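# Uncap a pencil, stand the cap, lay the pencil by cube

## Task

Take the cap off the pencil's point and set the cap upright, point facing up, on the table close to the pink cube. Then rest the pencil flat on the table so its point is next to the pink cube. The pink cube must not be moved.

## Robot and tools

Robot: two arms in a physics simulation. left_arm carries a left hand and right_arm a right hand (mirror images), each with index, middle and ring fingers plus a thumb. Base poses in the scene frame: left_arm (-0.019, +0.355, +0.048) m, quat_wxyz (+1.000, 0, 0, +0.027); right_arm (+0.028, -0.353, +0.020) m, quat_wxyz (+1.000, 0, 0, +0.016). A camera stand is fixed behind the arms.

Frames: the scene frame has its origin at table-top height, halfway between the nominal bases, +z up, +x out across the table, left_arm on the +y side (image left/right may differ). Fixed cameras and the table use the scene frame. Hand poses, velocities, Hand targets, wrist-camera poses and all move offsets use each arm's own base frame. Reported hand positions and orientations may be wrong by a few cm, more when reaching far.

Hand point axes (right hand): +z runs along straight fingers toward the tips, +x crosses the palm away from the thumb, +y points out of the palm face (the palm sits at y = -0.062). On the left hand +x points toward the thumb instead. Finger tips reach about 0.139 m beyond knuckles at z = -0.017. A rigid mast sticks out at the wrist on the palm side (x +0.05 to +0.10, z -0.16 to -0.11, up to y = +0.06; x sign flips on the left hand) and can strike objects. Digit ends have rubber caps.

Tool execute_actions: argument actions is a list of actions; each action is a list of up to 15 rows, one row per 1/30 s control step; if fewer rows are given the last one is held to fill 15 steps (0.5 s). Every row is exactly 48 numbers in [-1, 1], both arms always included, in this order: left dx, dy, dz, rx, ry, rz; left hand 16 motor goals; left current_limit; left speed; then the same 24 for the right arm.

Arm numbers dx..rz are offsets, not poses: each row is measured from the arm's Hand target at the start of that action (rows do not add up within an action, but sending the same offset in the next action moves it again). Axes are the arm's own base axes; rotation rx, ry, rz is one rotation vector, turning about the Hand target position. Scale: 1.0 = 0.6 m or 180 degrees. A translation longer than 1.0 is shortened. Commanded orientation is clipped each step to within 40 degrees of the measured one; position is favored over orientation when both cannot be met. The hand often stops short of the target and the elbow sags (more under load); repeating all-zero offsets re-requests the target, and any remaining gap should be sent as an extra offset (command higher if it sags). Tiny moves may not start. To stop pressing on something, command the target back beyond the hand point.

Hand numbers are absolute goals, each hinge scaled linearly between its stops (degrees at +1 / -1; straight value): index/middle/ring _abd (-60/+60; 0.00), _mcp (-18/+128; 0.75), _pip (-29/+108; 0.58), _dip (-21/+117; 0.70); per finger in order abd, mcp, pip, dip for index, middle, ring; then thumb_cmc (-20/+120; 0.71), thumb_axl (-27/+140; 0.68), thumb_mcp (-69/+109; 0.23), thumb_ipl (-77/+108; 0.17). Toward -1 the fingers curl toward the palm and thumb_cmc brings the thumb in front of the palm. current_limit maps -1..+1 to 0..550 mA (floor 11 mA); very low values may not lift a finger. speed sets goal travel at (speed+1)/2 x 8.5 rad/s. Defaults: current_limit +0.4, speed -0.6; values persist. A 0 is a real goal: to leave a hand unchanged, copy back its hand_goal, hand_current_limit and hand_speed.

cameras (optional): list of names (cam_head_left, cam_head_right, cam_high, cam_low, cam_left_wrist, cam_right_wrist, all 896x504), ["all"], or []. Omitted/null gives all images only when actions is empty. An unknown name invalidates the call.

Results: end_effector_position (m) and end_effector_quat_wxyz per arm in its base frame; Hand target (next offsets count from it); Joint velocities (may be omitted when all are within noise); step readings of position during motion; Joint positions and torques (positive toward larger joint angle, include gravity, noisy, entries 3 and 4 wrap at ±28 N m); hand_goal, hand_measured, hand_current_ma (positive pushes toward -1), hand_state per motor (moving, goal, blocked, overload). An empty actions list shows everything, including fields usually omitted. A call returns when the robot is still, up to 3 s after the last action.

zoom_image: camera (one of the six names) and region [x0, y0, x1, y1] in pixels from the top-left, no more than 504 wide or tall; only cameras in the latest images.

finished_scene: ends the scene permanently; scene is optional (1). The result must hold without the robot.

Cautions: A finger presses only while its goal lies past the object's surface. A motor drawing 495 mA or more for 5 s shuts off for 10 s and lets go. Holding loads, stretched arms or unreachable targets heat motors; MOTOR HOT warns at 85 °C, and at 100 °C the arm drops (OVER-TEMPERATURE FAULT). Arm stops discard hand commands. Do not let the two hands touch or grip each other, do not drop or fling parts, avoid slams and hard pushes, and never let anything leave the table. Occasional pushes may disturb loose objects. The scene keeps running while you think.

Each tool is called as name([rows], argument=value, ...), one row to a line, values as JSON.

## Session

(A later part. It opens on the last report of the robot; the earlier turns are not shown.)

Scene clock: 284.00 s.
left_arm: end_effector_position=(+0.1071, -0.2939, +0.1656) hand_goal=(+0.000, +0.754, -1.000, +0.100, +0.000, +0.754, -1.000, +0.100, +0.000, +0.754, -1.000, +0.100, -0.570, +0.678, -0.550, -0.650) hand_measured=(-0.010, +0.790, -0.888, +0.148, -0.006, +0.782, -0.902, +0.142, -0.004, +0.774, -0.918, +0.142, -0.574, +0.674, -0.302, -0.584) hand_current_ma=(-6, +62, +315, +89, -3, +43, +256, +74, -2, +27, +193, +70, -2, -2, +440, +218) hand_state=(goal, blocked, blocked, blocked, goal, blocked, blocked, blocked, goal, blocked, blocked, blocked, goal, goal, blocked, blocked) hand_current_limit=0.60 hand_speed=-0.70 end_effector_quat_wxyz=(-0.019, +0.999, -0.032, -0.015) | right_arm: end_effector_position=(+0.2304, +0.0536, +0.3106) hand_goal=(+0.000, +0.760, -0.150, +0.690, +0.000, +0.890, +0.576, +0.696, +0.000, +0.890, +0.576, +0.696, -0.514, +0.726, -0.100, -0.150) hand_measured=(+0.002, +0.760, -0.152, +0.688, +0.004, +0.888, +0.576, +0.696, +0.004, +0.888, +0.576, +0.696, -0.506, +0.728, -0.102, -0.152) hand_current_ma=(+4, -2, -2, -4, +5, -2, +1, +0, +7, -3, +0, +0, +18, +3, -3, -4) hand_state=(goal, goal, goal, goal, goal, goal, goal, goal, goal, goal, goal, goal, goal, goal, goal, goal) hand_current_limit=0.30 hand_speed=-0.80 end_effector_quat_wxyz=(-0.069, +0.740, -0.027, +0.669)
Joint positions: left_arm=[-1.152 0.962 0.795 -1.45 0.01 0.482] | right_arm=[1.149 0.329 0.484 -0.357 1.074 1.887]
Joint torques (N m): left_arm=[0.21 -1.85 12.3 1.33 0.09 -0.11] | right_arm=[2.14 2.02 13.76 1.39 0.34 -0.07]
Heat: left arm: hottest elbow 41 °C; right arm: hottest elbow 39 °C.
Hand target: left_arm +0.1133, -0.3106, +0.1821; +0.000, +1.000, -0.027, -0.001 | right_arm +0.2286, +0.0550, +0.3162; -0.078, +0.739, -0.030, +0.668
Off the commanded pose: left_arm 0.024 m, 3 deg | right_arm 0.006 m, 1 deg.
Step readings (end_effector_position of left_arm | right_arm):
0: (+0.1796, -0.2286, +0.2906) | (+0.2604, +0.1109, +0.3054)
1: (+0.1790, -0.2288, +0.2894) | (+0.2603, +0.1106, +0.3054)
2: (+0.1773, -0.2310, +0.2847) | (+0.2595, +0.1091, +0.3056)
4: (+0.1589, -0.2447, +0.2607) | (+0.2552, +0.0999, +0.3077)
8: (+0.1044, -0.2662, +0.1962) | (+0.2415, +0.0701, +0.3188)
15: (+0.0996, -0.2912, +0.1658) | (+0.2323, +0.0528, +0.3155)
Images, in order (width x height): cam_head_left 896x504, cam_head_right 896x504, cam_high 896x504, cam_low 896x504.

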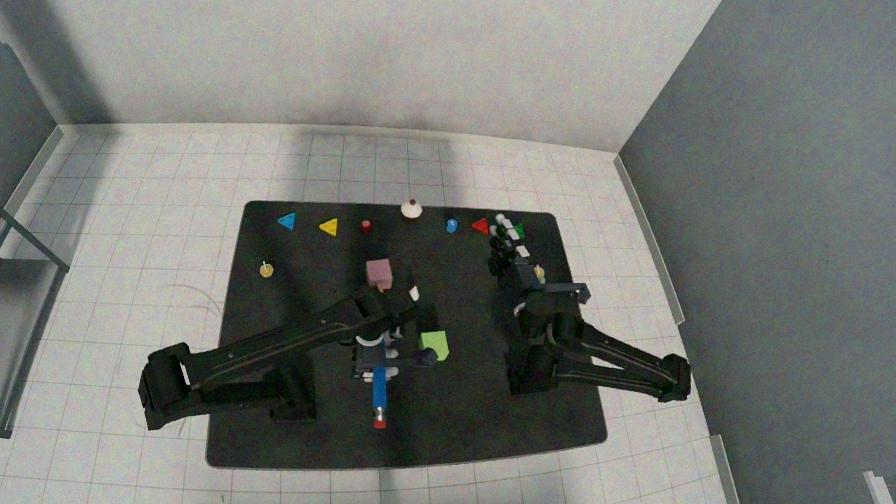

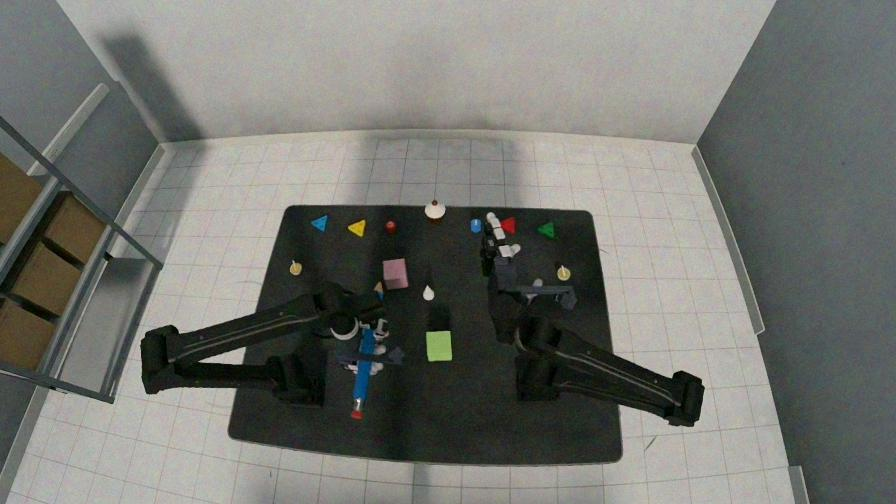

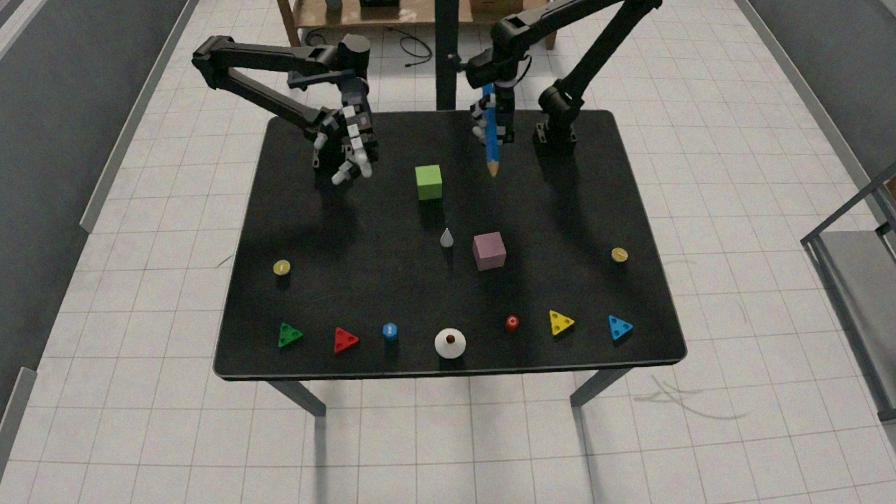

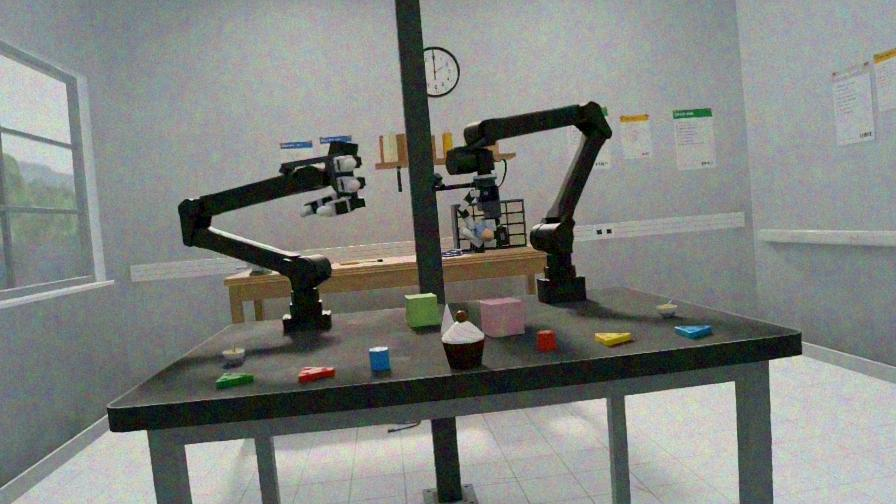

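execute_actions([
  [[0.0467,-0.0133,-0.1,0,0,0,0,0.754,-1,0.1,0,0.754,-1,0.1,0,0.754,-1,0.1,-0.571,0.678,-0.55,-0.65,0.6,-0.7,0,0,0,0,0,0,0,0.76,-0.15,0.69,0,0.89,0.576,0.696,0,0.89,0.576,0.696,-0.514,0.725,-0.1,-0.15,0.3,-0.8]],
], cameras=["cam_low","cam_high","cam_head_right","cam_left_wrist"])

zoom_image(camera="cam_head_right", region=[330, 250, 460, 380])

zoom_image(camera="cam_high", region=[430, 140, 550, 260])

zoom_image(camera="cam_low", region=[430, 240, 530, 340])

Scene clock: 288.07 s.
left_arm: end_effector_position=(+0.1362, -0.3081, +0.1111) hand_goal=(+0.000, +0.754, -1.000, +0.100, +0.000, +0.754, -1.000, +0.100, +0.000, +0.754, -1.000, +0.100, -0.570, +0.678, -0.550, -0.650) hand_measured=(-0.010, +0.790, -0.888, +0.148, -0.006, +0.782, -0.902, +0.142, -0.004, +0.774, -0.918, +0.142, -0.574, +0.674, -0.302, -0.584) hand_current_ma=(-6, +62, +315, +89, -3, +43, +256, +74, -2, +27, +193, +70, -2, -2, +440, +218) hand_state=(goal, blocked, blocked, blocked, goal, blocked, blocked, blocked, goal, blocked, blocked, blocked, goal, goal, blocked, blocked) hand_current_limit=0.60 hand_speed=-0.70 end_effector_quat_wxyz=(-0.017, +1.000, -0.023, -0.008) | right_arm: end_effector_position=(+0.2301, +0.0534, +0.3096) hand_goal=(+0.000, +0.760, -0.150, +0.690, +0.000, +0.890, +0.576, +0.696, +0.000, +0.890, +0.576, +0.696, -0.514, +0.726, -0.100, -0.150) hand_measured=(+0.002, +0.760, -0.152, +0.688, +0.004, +0.888, +0.576, +0.696, +0.004, +0.888, +0.576, +0.696, -0.506, +0.728, -0.102, -0.152) hand_current_ma=(+4, -2, -2, -4, +5, -2, +1, +0, +7, -3, +0, +0, +18, +3, -3, -4) hand_state=(goal, goal, goal, goal, goal, goal, goal, goal, goal, goal, goal, goal, goal, goal, goal, goal) hand_current_limit=0.30 hand_speed=-0.80 end_effector_quat_wxyz=(-0.069, +0.741, -0.027, +0.668)
Joint positions: left_arm=[-1.085 1.08 0.719 -1.248 -0.003 0.532] | right_arm=[1.149 0.329 0.484 -0.363 1.074 1.893]
Joint torques (N m): left_arm=[2.55 -4.01 10.15 1.11 0.2 0.08] | right_arm=[2.08 2.08 13.96 1.36 0.33 -0.1]
Heat: left arm: hottest elbow 40 °C; right arm: hottest elbow 39 °C.
Hand target: left_arm +0.1413, -0.3186, +0.1221; +0.000, +1.000, -0.027, -0.001 | right_arm +0.2286, +0.0550, +0.3162; -0.078, +0.739, -0.030, +0.668
Off the commanded pose: left_arm 0.016 m, 2 deg | right_arm 0.007 m, 1 deg.
Step readings (end_effector_position of left_arm | right_arm):
0: (+0.1072, -0.2939, +0.1656) | (+0.2303, +0.0536, +0.3106)
1: (+0.1074, -0.2942, +0.1656) | (+0.2303, +0.0536, +0.3106)
2: (+0.1095, -0.2962, +0.1647) | (+0.2303, +0.0536, +0.3106)
4: (+0.1166, -0.3034, +0.1588) | (+0.2303, +0.0535, +0.3103)
8: (+0.1321, -0.3057, +0.1296) | (+0.2302, +0.0534, +0.3099)
15: (+0.1361, -0.3066, +0.1107) | (+0.2301, +0.0534, +0.3097)
Images, in order (width x height): cam_head_right 896x504, cam_high 896x504, cam_low 896x504, cam_left_wrist 896x504.

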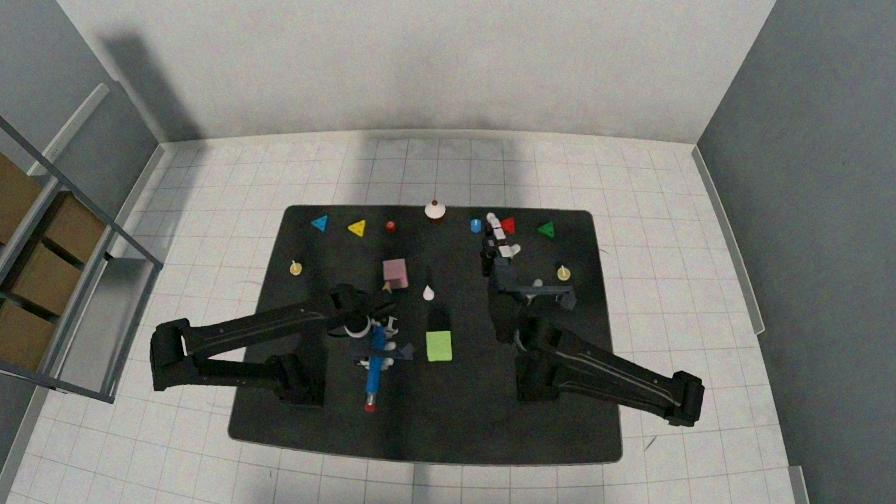

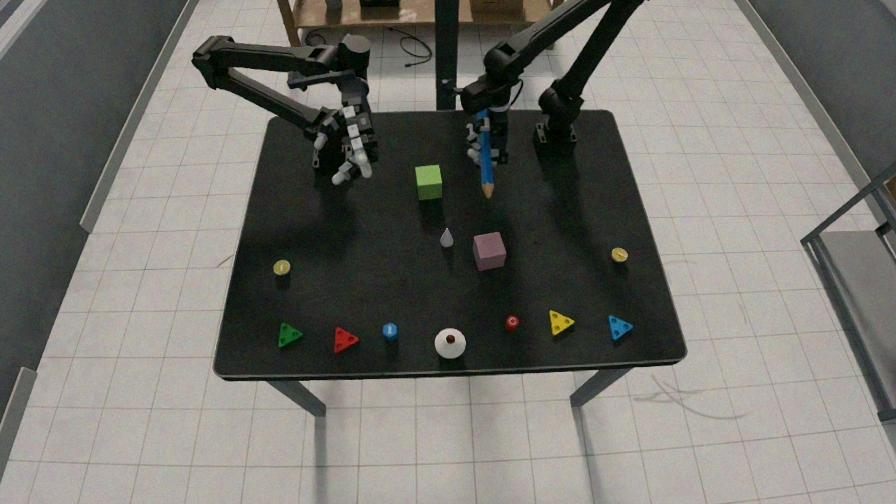

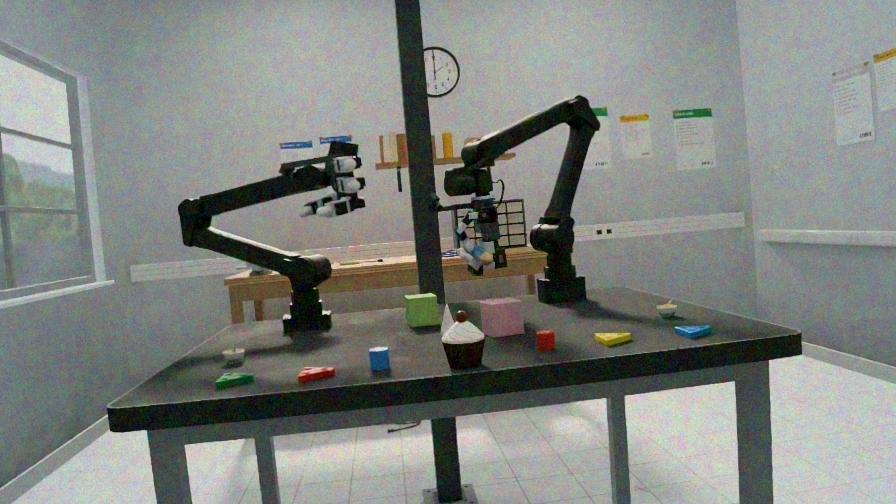

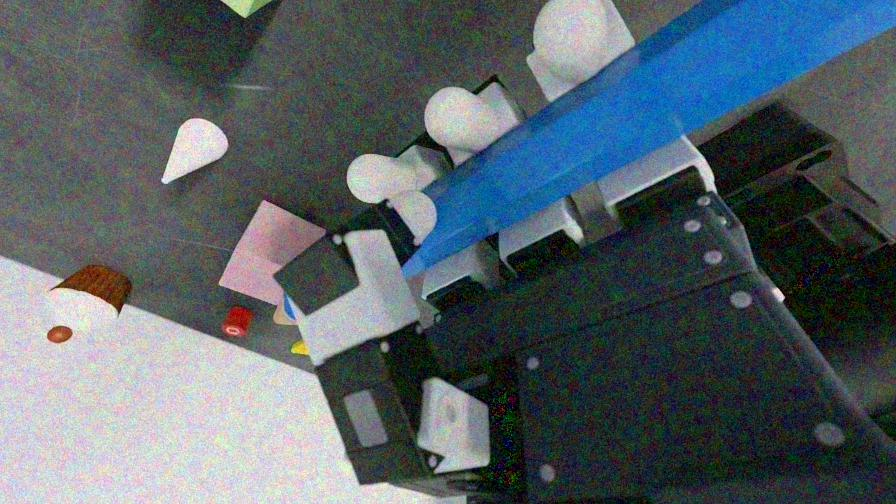

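Scaled by 3.877.

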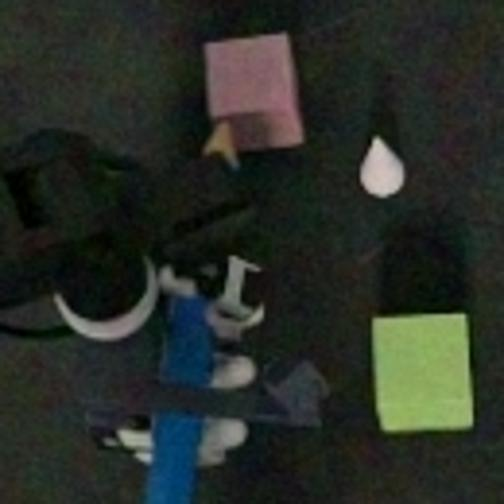

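Scaled by 4.200.

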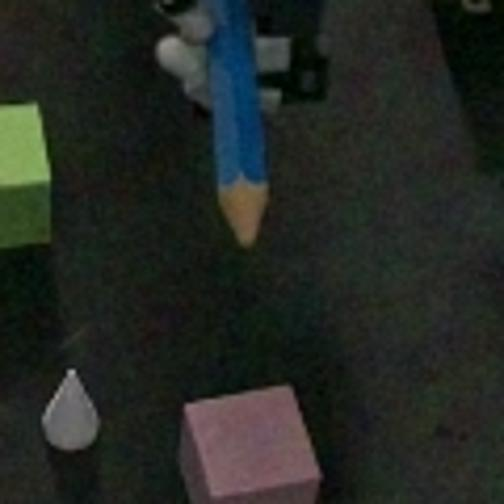

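Scaled by 5.040.

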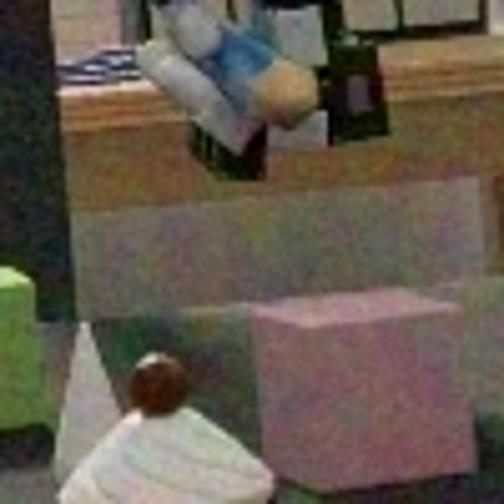

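execute_actions([
  [[0,0.003,-0.12,0,0,0,0,0.754,-1,0.1,0,0.754,-1,0.1,0,0.754,-1,0.1,-0.571,0.678,-0.55,-0.65,0.6,-0.7,0,0,0,0,0,0,0,0.76,-0.15,0.69,0,0.89,0.576,0.696,0,0.89,0.576,0.696,-0.514,0.725,-0.1,-0.15,0.3,-0.8]],
], cameras=["cam_low","cam_high","cam_head_right","cam_head_left"])

zoom_image(camera="cam_head_right", region=[330, 250, 460, 380])

zoom_image(camera="cam_high", region=[430, 140, 550, 260])

zoom_image(camera="cam_low", region=[430, 240, 530, 340])

Scene clock: 290.40 s.
left_arm: end_effector_position=(+0.1340, -0.3041, +0.0401) hand_goal=(+0.000, +0.754, -1.000, +0.100, +0.000, +0.754, -1.000, +0.100, +0.000, +0.754, -1.000, +0.100, -0.570, +0.678, -0.550, -0.650) hand_measured=(-0.010, +0.790, -0.888, +0.148, -0.006, +0.782, -0.902, +0.142, -0.004, +0.774, -0.918, +0.142, -0.574, +0.674, -0.302, -0.584) hand_current_ma=(-6, +62, +315, +89, -3, +43, +256, +74, -2, +27, +193, +70, -2, -2, +440, +218) hand_state=(goal, blocked, blocked, blocked, goal, blocked, blocked, blocked, goal, blocked, blocked, blocked, goal, goal, blocked, blocked) hand_current_limit=0.60 hand_speed=-0.70 end_effector_quat_wxyz=(-0.017, +1.000, -0.025, -0.008) | right_arm: end_effector_position=(+0.2301, +0.0534, +0.3096) hand_goal=(+0.000, +0.760, -0.150, +0.690, +0.000, +0.890, +0.576, +0.696, +0.000, +0.890, +0.576, +0.696, -0.514, +0.726, -0.100, -0.150) hand_measured=(+0.002, +0.760, -0.152, +0.688, +0.004, +0.888, +0.576, +0.696, +0.004, +0.888, +0.576, +0.696, -0.506, +0.728, -0.102, -0.152) hand_current_ma=(+4, -2, -2, -4, +5, -2, +1, +0, +7, -3, +0, +0, +18, +3, -3, -4) hand_state=(goal, goal, goal, goal, goal, goal, goal, goal, goal, goal, goal, goal, goal, goal, goal, goal) hand_current_limit=0.30 hand_speed=-0.80 end_effector_quat_wxyz=(-0.069, +0.741, -0.027, +0.668)
Joint positions: left_arm=[-1.084 1.182 0.581 -1.008 -0.003 0.536] | right_arm=[1.149 0.329 0.484 -0.363 1.074 1.893]
Joint torques (N m): left_arm=[3.14 -4.6 9.33 1.47 0.26 0.17] | right_arm=[2.2 2.14 13.97 1.35 0.33 -0.09]
Heat: left arm: hottest elbow 40 °C; right arm: hottest elbow 39 °C.
Hand target: left_arm +0.1413, -0.3167, +0.0500; +0.000, +1.000, -0.027, -0.001 | right_arm +0.2286, +0.0550, +0.3162; -0.078, +0.739, -0.030, +0.668
Off the commanded pose: left_arm 0.018 m, 2 deg | right_arm 0.007 m, 1 deg.
Step readings (end_effector_position of left_arm | right_arm):
0: (+0.1362, -0.3081, +0.1111) | (+0.2301, +0.0534, +0.3096)
1: (+0.1362, -0.3082, +0.1109) | (+0.2301, +0.0534, +0.3096)
2: (+0.1370, -0.3097, +0.1088) | (+0.2301, +0.0534, +0.3096)
4: (+0.1385, -0.3127, +0.0989) | (+0.2301, +0.0534, +0.3096)
8: (+0.1339, -0.3038, +0.0607) | (+0.2301, +0.0534, +0.3096)
15: (+0.1328, -0.3018, +0.0393) | (+0.2301, +0.0534, +0.3096)
Images, in order (width x height): cam_head_left 896x504, cam_head_right 896x504, cam_high 896x504, cam_low 896x504.

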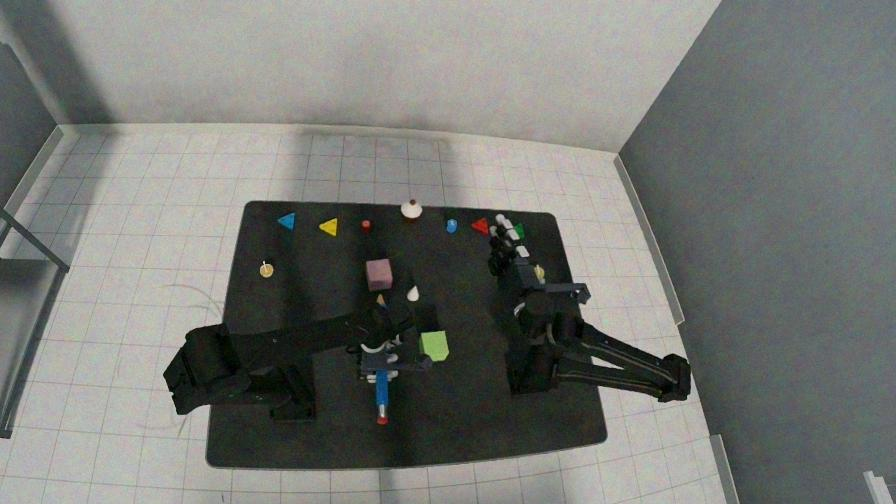

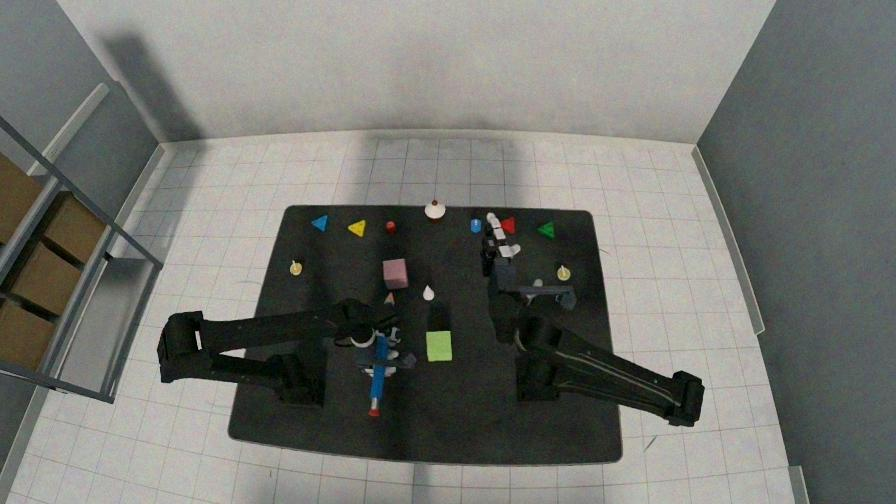

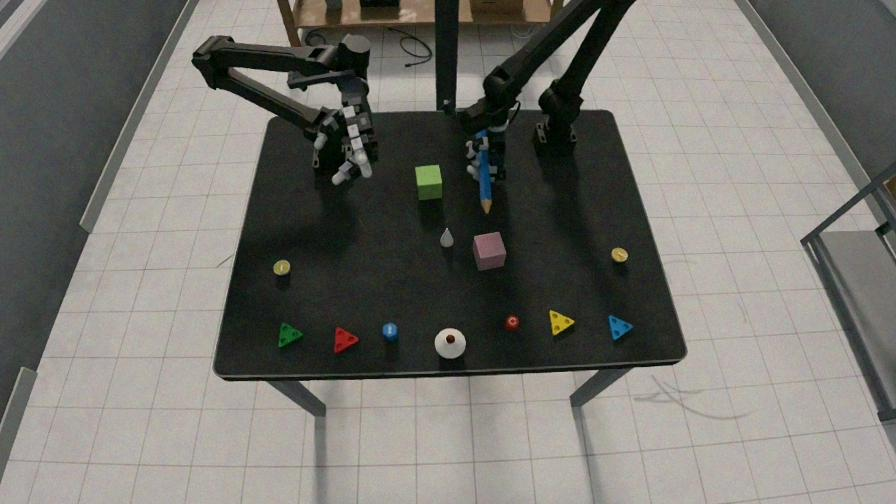

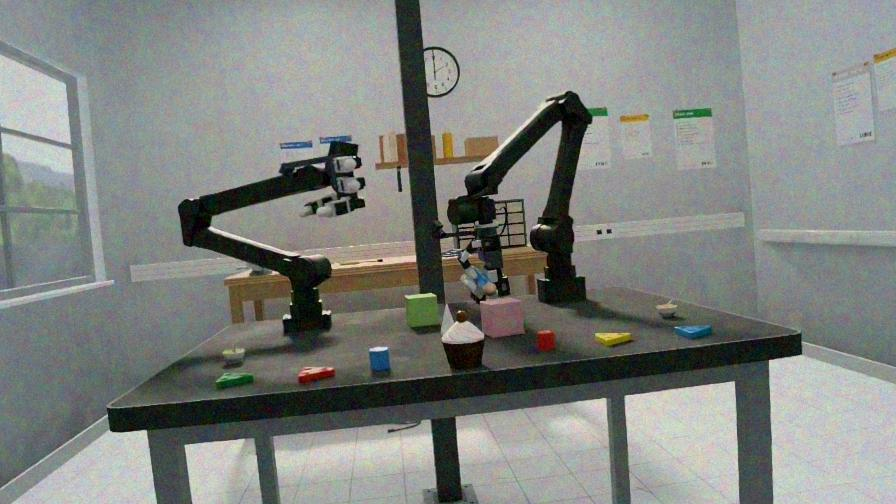

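Scaled by 3.877.

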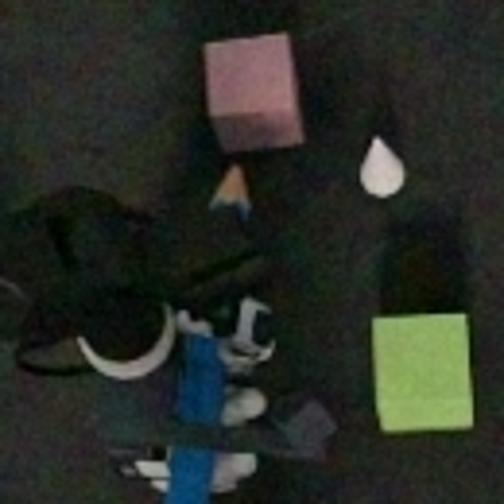

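Scaled by 4.200.

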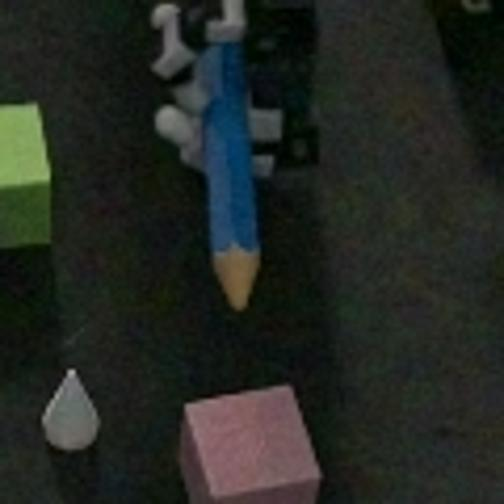

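Scaled by 5.040.

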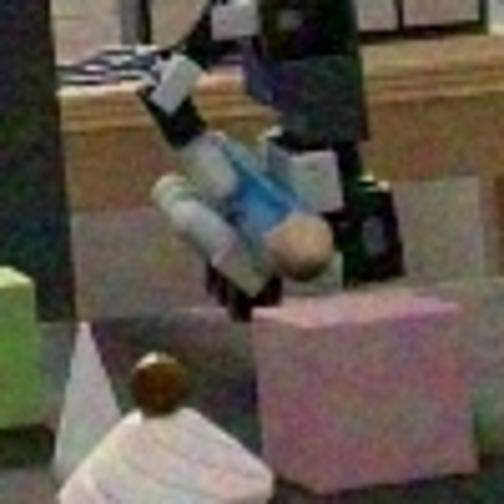

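execute_actions([
  [[0.037,0.073,-0.03,0,0,0,0,0.754,-1,0.1,0,0.754,-1,0.1,0,0.754,-1,0.1,-0.571,0.678,-0.55,-0.65,0.6,-0.7,0,0,0,0,0,0,0,0.76,-0.15,0.69,0,0.89,0.576,0.696,0,0.89,0.576,0.696,-0.514,0.725,-0.1,-0.15,0.3,-0.8]],
], cameras=["cam_low","cam_high","cam_head_right","cam_head_left"])

zoom_image(camera="cam_head_right", region=[330, 250, 460, 380])

zoom_image(camera="cam_high", region=[430, 140, 550, 260])

zoom_image(camera="cam_low", region=[450, 240, 550, 340])

Scene clock: 296.10 s.
left_arm: end_effector_position=(+0.1553, -0.2631, +0.0194) hand_goal=(+0.000, +0.754, -1.000, +0.100, +0.000, +0.754, -1.000, +0.100, +0.000, +0.754, -1.000, +0.100, -0.570, +0.678, -0.550, -0.650) hand_measured=(-0.010, +0.790, -0.888, +0.148, -0.006, +0.782, -0.902, +0.142, -0.004, +0.774, -0.918, +0.142, -0.574, +0.674, -0.302, -0.584) hand_current_ma=(-6, +62, +315, +89, -3, +43, +256, +74, -2, +27, +193, +70, -2, -2, +440, +218) hand_state=(goal, blocked, blocked, blocked, goal, blocked, blocked, blocked, goal, blocked, blocked, blocked, goal, goal, blocked, blocked) hand_current_limit=0.60 hand_speed=-0.70 end_effector_quat_wxyz=(-0.021, +0.999, -0.025, -0.013) | right_arm: end_effector_position=(+0.2301, +0.0534, +0.3096) hand_goal=(+0.000, +0.760, -0.150, +0.690, +0.000, +0.890, +0.576, +0.696, +0.000, +0.890, +0.576, +0.696, -0.514, +0.726, -0.100, -0.150) hand_measured=(+0.002, +0.760, -0.152, +0.688, +0.004, +0.888, +0.576, +0.696, +0.004, +0.888, +0.576, +0.696, -0.506, +0.728, -0.102, -0.152) hand_current_ma=(+4, -2, -2, -4, +5, -2, +1, +0, +7, -3, +0, +0, +18, +3, -3, -4) hand_state=(goal, goal, goal, goal, goal, goal, goal, goal, goal, goal, goal, goal, goal, goal, goal, goal) hand_current_limit=0.30 hand_speed=-0.80 end_effector_quat_wxyz=(-0.069, +0.741, -0.027, +0.668)
Joint positions: left_arm=[-0.916 1.164 0.503 -0.959 -0.006 0.704] | right_arm=[1.149 0.329 0.484 -0.363 1.074 1.893]
Joint torques (N m): left_arm=[1.26 -5.13 8.66 1.36 0.35 0.19] | right_arm=[2.2 2.26 13.98 1.35 0.33 -0.09]
Heat: left arm: hottest elbow 40 °C; right arm: hottest elbow 40 °C.
Hand target: left_arm +0.1635, -0.2729, +0.0320; +0.000, +1.000, -0.027, -0.001 | right_arm +0.2286, +0.0550, +0.3162; -0.078, +0.739, -0.030, +0.668
Off the commanded pose: left_arm 0.018 m, 3 deg | right_arm 0.007 m, 1 deg.
Step readings (end_effector_position of left_arm | right_arm):
0: (+0.1340, -0.3041, +0.0401) | (+0.2301, +0.0534, +0.3096)
1: (+0.1342, -0.3042, +0.0401) | (+0.2301, +0.0534, +0.3096)
2: (+0.1351, -0.3034, +0.0393) | (+0.2301, +0.0534, +0.3096)
4: (+0.1427, -0.2959, +0.0352) | (+0.2301, +0.0534, +0.3096)
8: (+0.1577, -0.2694, +0.0230) | (+0.2301, +0.0534, +0.3096)
15: (+0.1564, -0.2621, +0.0184) | (+0.2301, +0.0534, +0.3096)
Images, in order (width x height): cam_head_left 896x504, cam_head_right 896x504, cam_high 896x504, cam_low 896x504.

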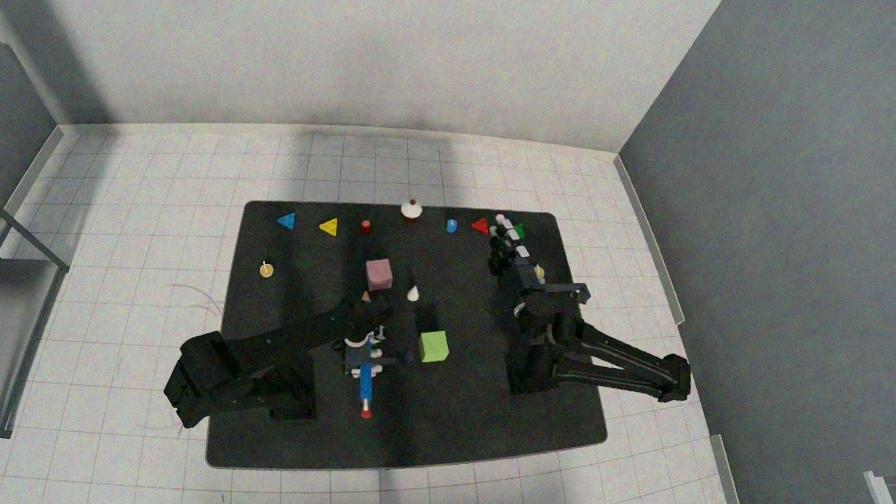

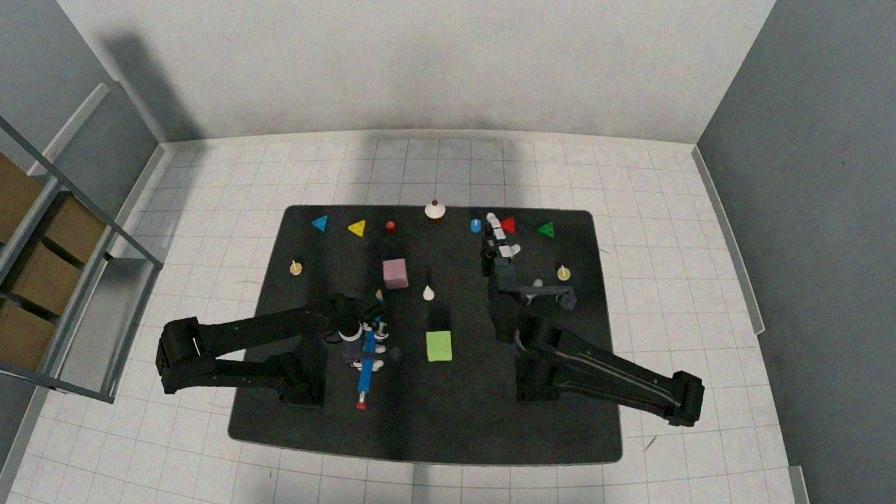

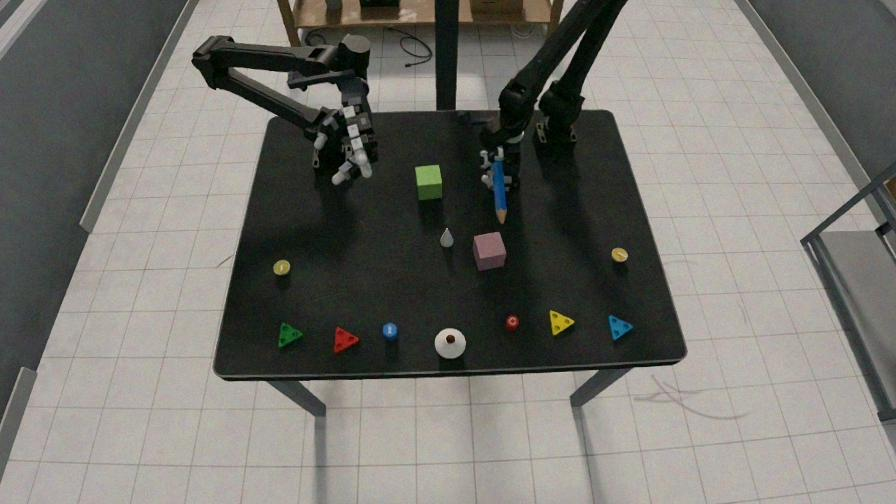

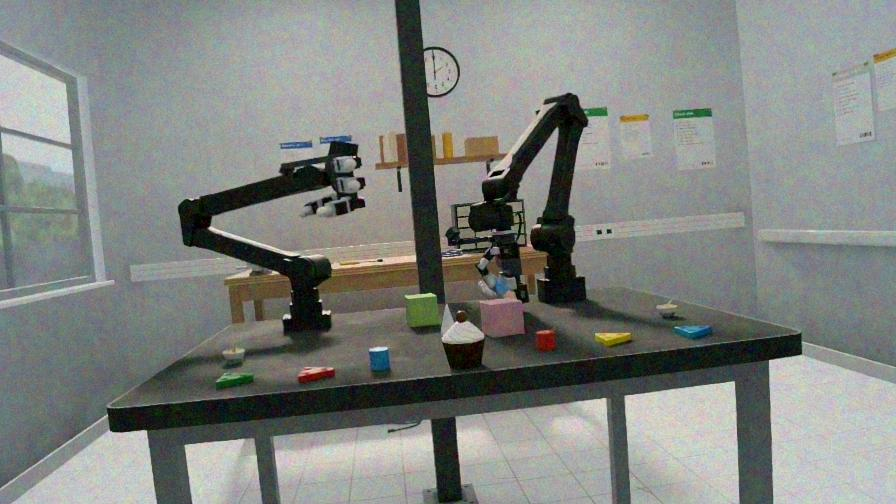

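Scaled by 3.877.

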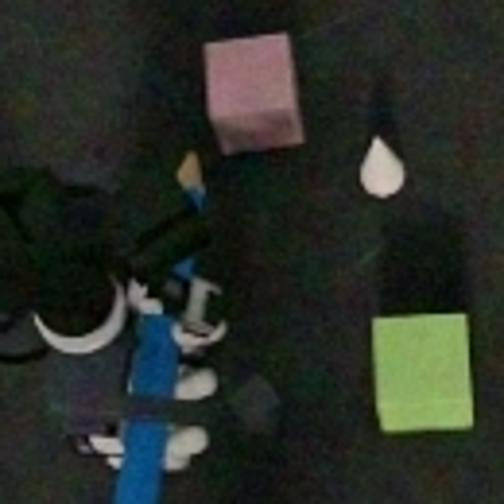

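Scaled by 4.200.

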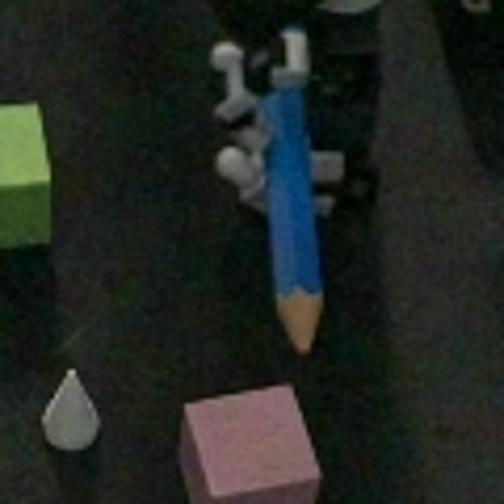

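Scaled by 5.040.

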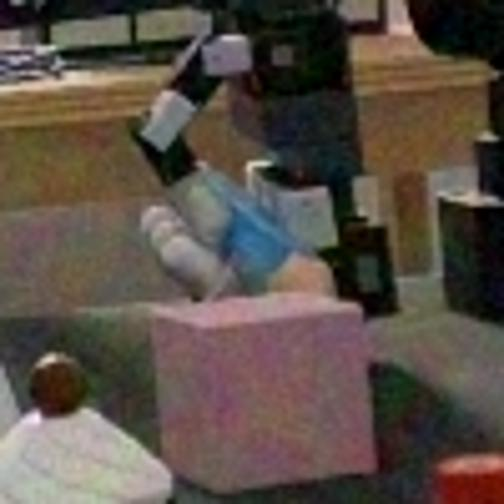

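execute_actions([
  [[0.02,0.0,-0.013,0,0,0,0,0.754,-1,0.1,0,0.754,-1,0.1,0,0.754,-1,0.1,-0.571,0.678,-0.55,-0.65,0.6,-0.7,0,0,0,0,0,0,0,0.76,-0.15,0.69,0,0.89,0.576,0.696,0,0.89,0.576,0.696,-0.514,0.725,-0.1,-0.15,0.3,-0.8]],
  [[0,0,0,0,0,0,0,0.754,-0.95,0.12,0,0.754,-0.95,0.12,0,0.754,-0.95,0.12,-0.571,0.678,-0.2,-0.45,0.6,-0.85,0,0,0,0,0,0,0,0.76,-0.15,0.69,0,0.89,0.576,0.696,0,0.89,0.576,0.696,-0.514,0.725,-0.1,-0.15,0.3,-0.8]],
], cameras=["cam_low","cam_high","cam_head_right","cam_left_wrist"])

zoom_image(camera="cam_high", region=[430, 120, 550, 240])

zoom_image(camera="cam_low", region=[450, 240, 550, 340])

Scene clock: 298.60 s.
left_arm: end_effector_position=(+0.1669, -0.2631, +0.0169) hand_goal=(+0.000, +0.754, -0.950, +0.120, +0.000, +0.754, -0.950, +0.120, +0.000, +0.754, -0.950, +0.120, -0.570, +0.678, -0.200, -0.450) hand_measured=(-0.004, +0.776, -0.892, +0.156, -0.004, +0.768, -0.906, +0.142, -0.004, +0.768, -0.914, +0.142, -0.572, +0.676, -0.274, -0.528) hand_current_ma=(-2, +31, +117, +57, -2, +15, +78, +26, -2, +15, +58, +27, -1, -1, -252, -289) hand_state=(goal, blocked, blocked, blocked, goal, goal, blocked, blocked, goal, goal, blocked, blocked, goal, goal, blocked, blocked) hand_current_limit=0.60 hand_speed=-0.85 end_effector_quat_wxyz=(-0.012, +1.000, -0.025, -0.009) | right_arm: end_effector_position=(+0.2301, +0.0534, +0.3096) hand_goal=(+0.000, +0.760, -0.150, +0.690, +0.000, +0.890, +0.576, +0.696, +0.000, +0.890, +0.576, +0.696, -0.514, +0.726, -0.100, -0.150) hand_measured=(+0.002, +0.760, -0.152, +0.688, +0.004, +0.888, +0.576, +0.696, +0.004, +0.888, +0.576, +0.696, -0.506, +0.728, -0.102, -0.152) hand_current_ma=(+4, -2, -2, -4, +5, -2, +1, +0, +7, -3, +0, +0, +18, +3, -3, -4) hand_state=(goal, goal, goal, goal, goal, goal, goal, goal, goal, goal, goal, goal, goal, goal, goal, goal) hand_current_limit=0.30 hand_speed=-0.80 end_effector_quat_wxyz=(-0.069, +0.741, -0.027, +0.668)
Joint positions: left_arm=[-0.874 1.182 0.503 -0.921 -0.003 0.746] | right_arm=[1.149 0.329 0.484 -0.363 1.074 1.893]
Joint torques (N m): left_arm=[1.79 -4.07 9.18 1.13 0.29 0.14] | right_arm=[2.02 2.08 13.97 1.37 0.33 -0.09]
Heat: left arm: hottest elbow 39 °C; right arm: hottest elbow 40 °C.
Hand target: left_arm +0.1755, -0.2729, +0.0242; +0.000, +1.000, -0.027, -0.001 | right_arm +0.2286, +0.0550, +0.3162; -0.078, +0.739, -0.030, +0.668
Off the commanded pose: left_arm 0.015 m, 2 deg | right_arm 0.007 m, 1 deg.
Step readings (end_effector_position of left_arm | right_arm):
0: (+0.1552, -0.2631, +0.0194) | (+0.2301, +0.0534, +0.3096)
1: (+0.1553, -0.2631, +0.0194) | (+0.2301, +0.0534, +0.3096)
2: (+0.1559, -0.2635, +0.0196) | (+0.2301, +0.0534, +0.3096)
4: (+0.1595, -0.2639, +0.0202) | (+0.2301, +0.0534, +0.3096)
8: (+0.1666, -0.2632, +0.0195) | (+0.2301, +0.0534, +0.3096)
15: (+0.1671, -0.2627, +0.0168) | (+0.2301, +0.0534, +0.3096)
16: (+0.1671, -0.2627, +0.0168) | (+0.2301, +0.0534, +0.3096)
17: (+0.1671, -0.2628, +0.0168) | (+0.2301, +0.0534, +0.3096)
19: (+0.1671, -0.2629, +0.0168) | (+0.2301, +0.0534, +0.3096)
23: (+0.1670, -0.2629, +0.0168) | (+0.2301, +0.0534, +0.3096)
30: (+0.1669, -0.2631, +0.0169) | (+0.2301, +0.0534, +0.3096)
Images, in order (width x height): cam_head_right 896x504, cam_high 896x504, cam_low 896x504, cam_left_wrist 896x504.

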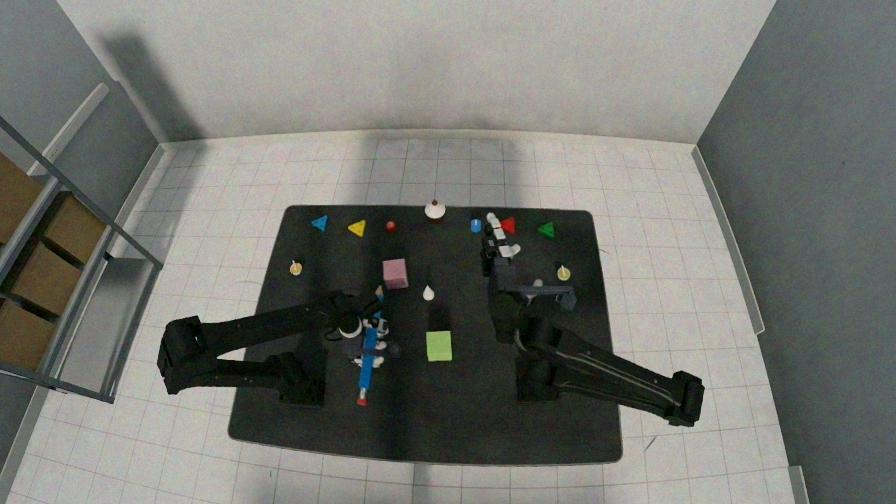

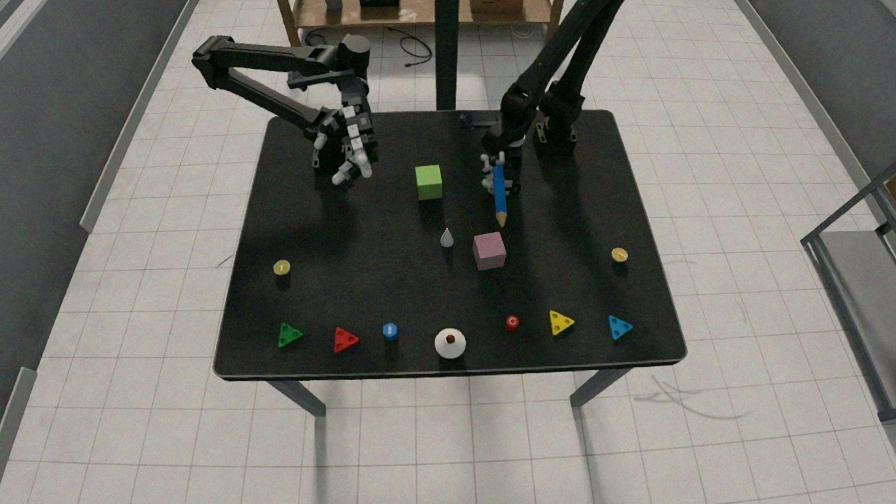

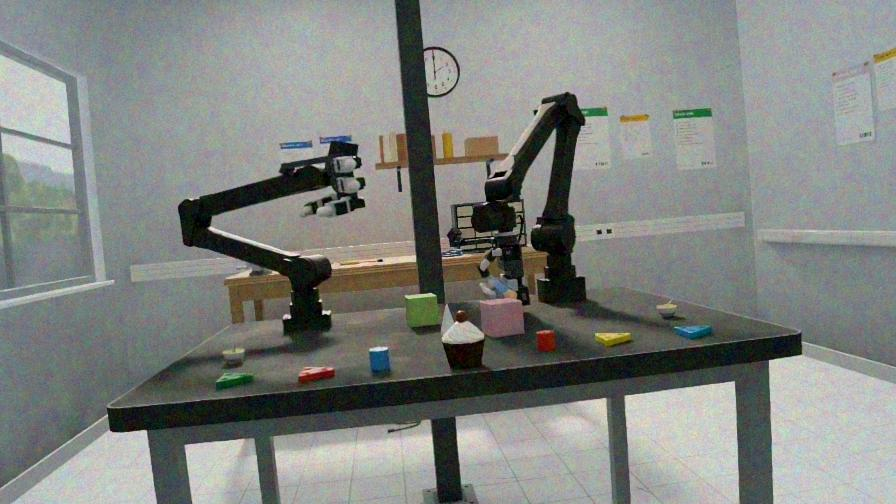

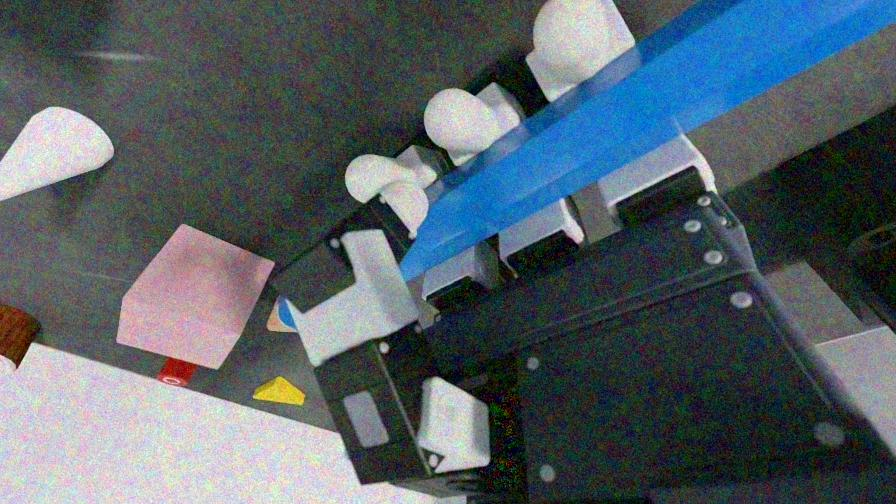

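Scaled by 4.200.

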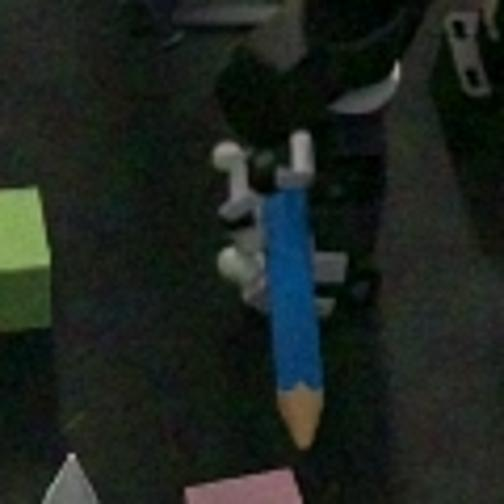

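Scaled by 5.040.

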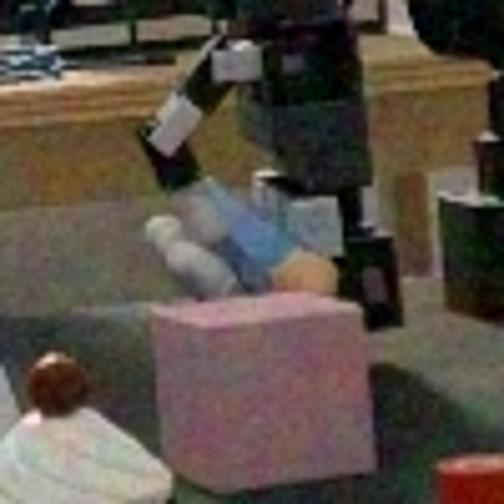

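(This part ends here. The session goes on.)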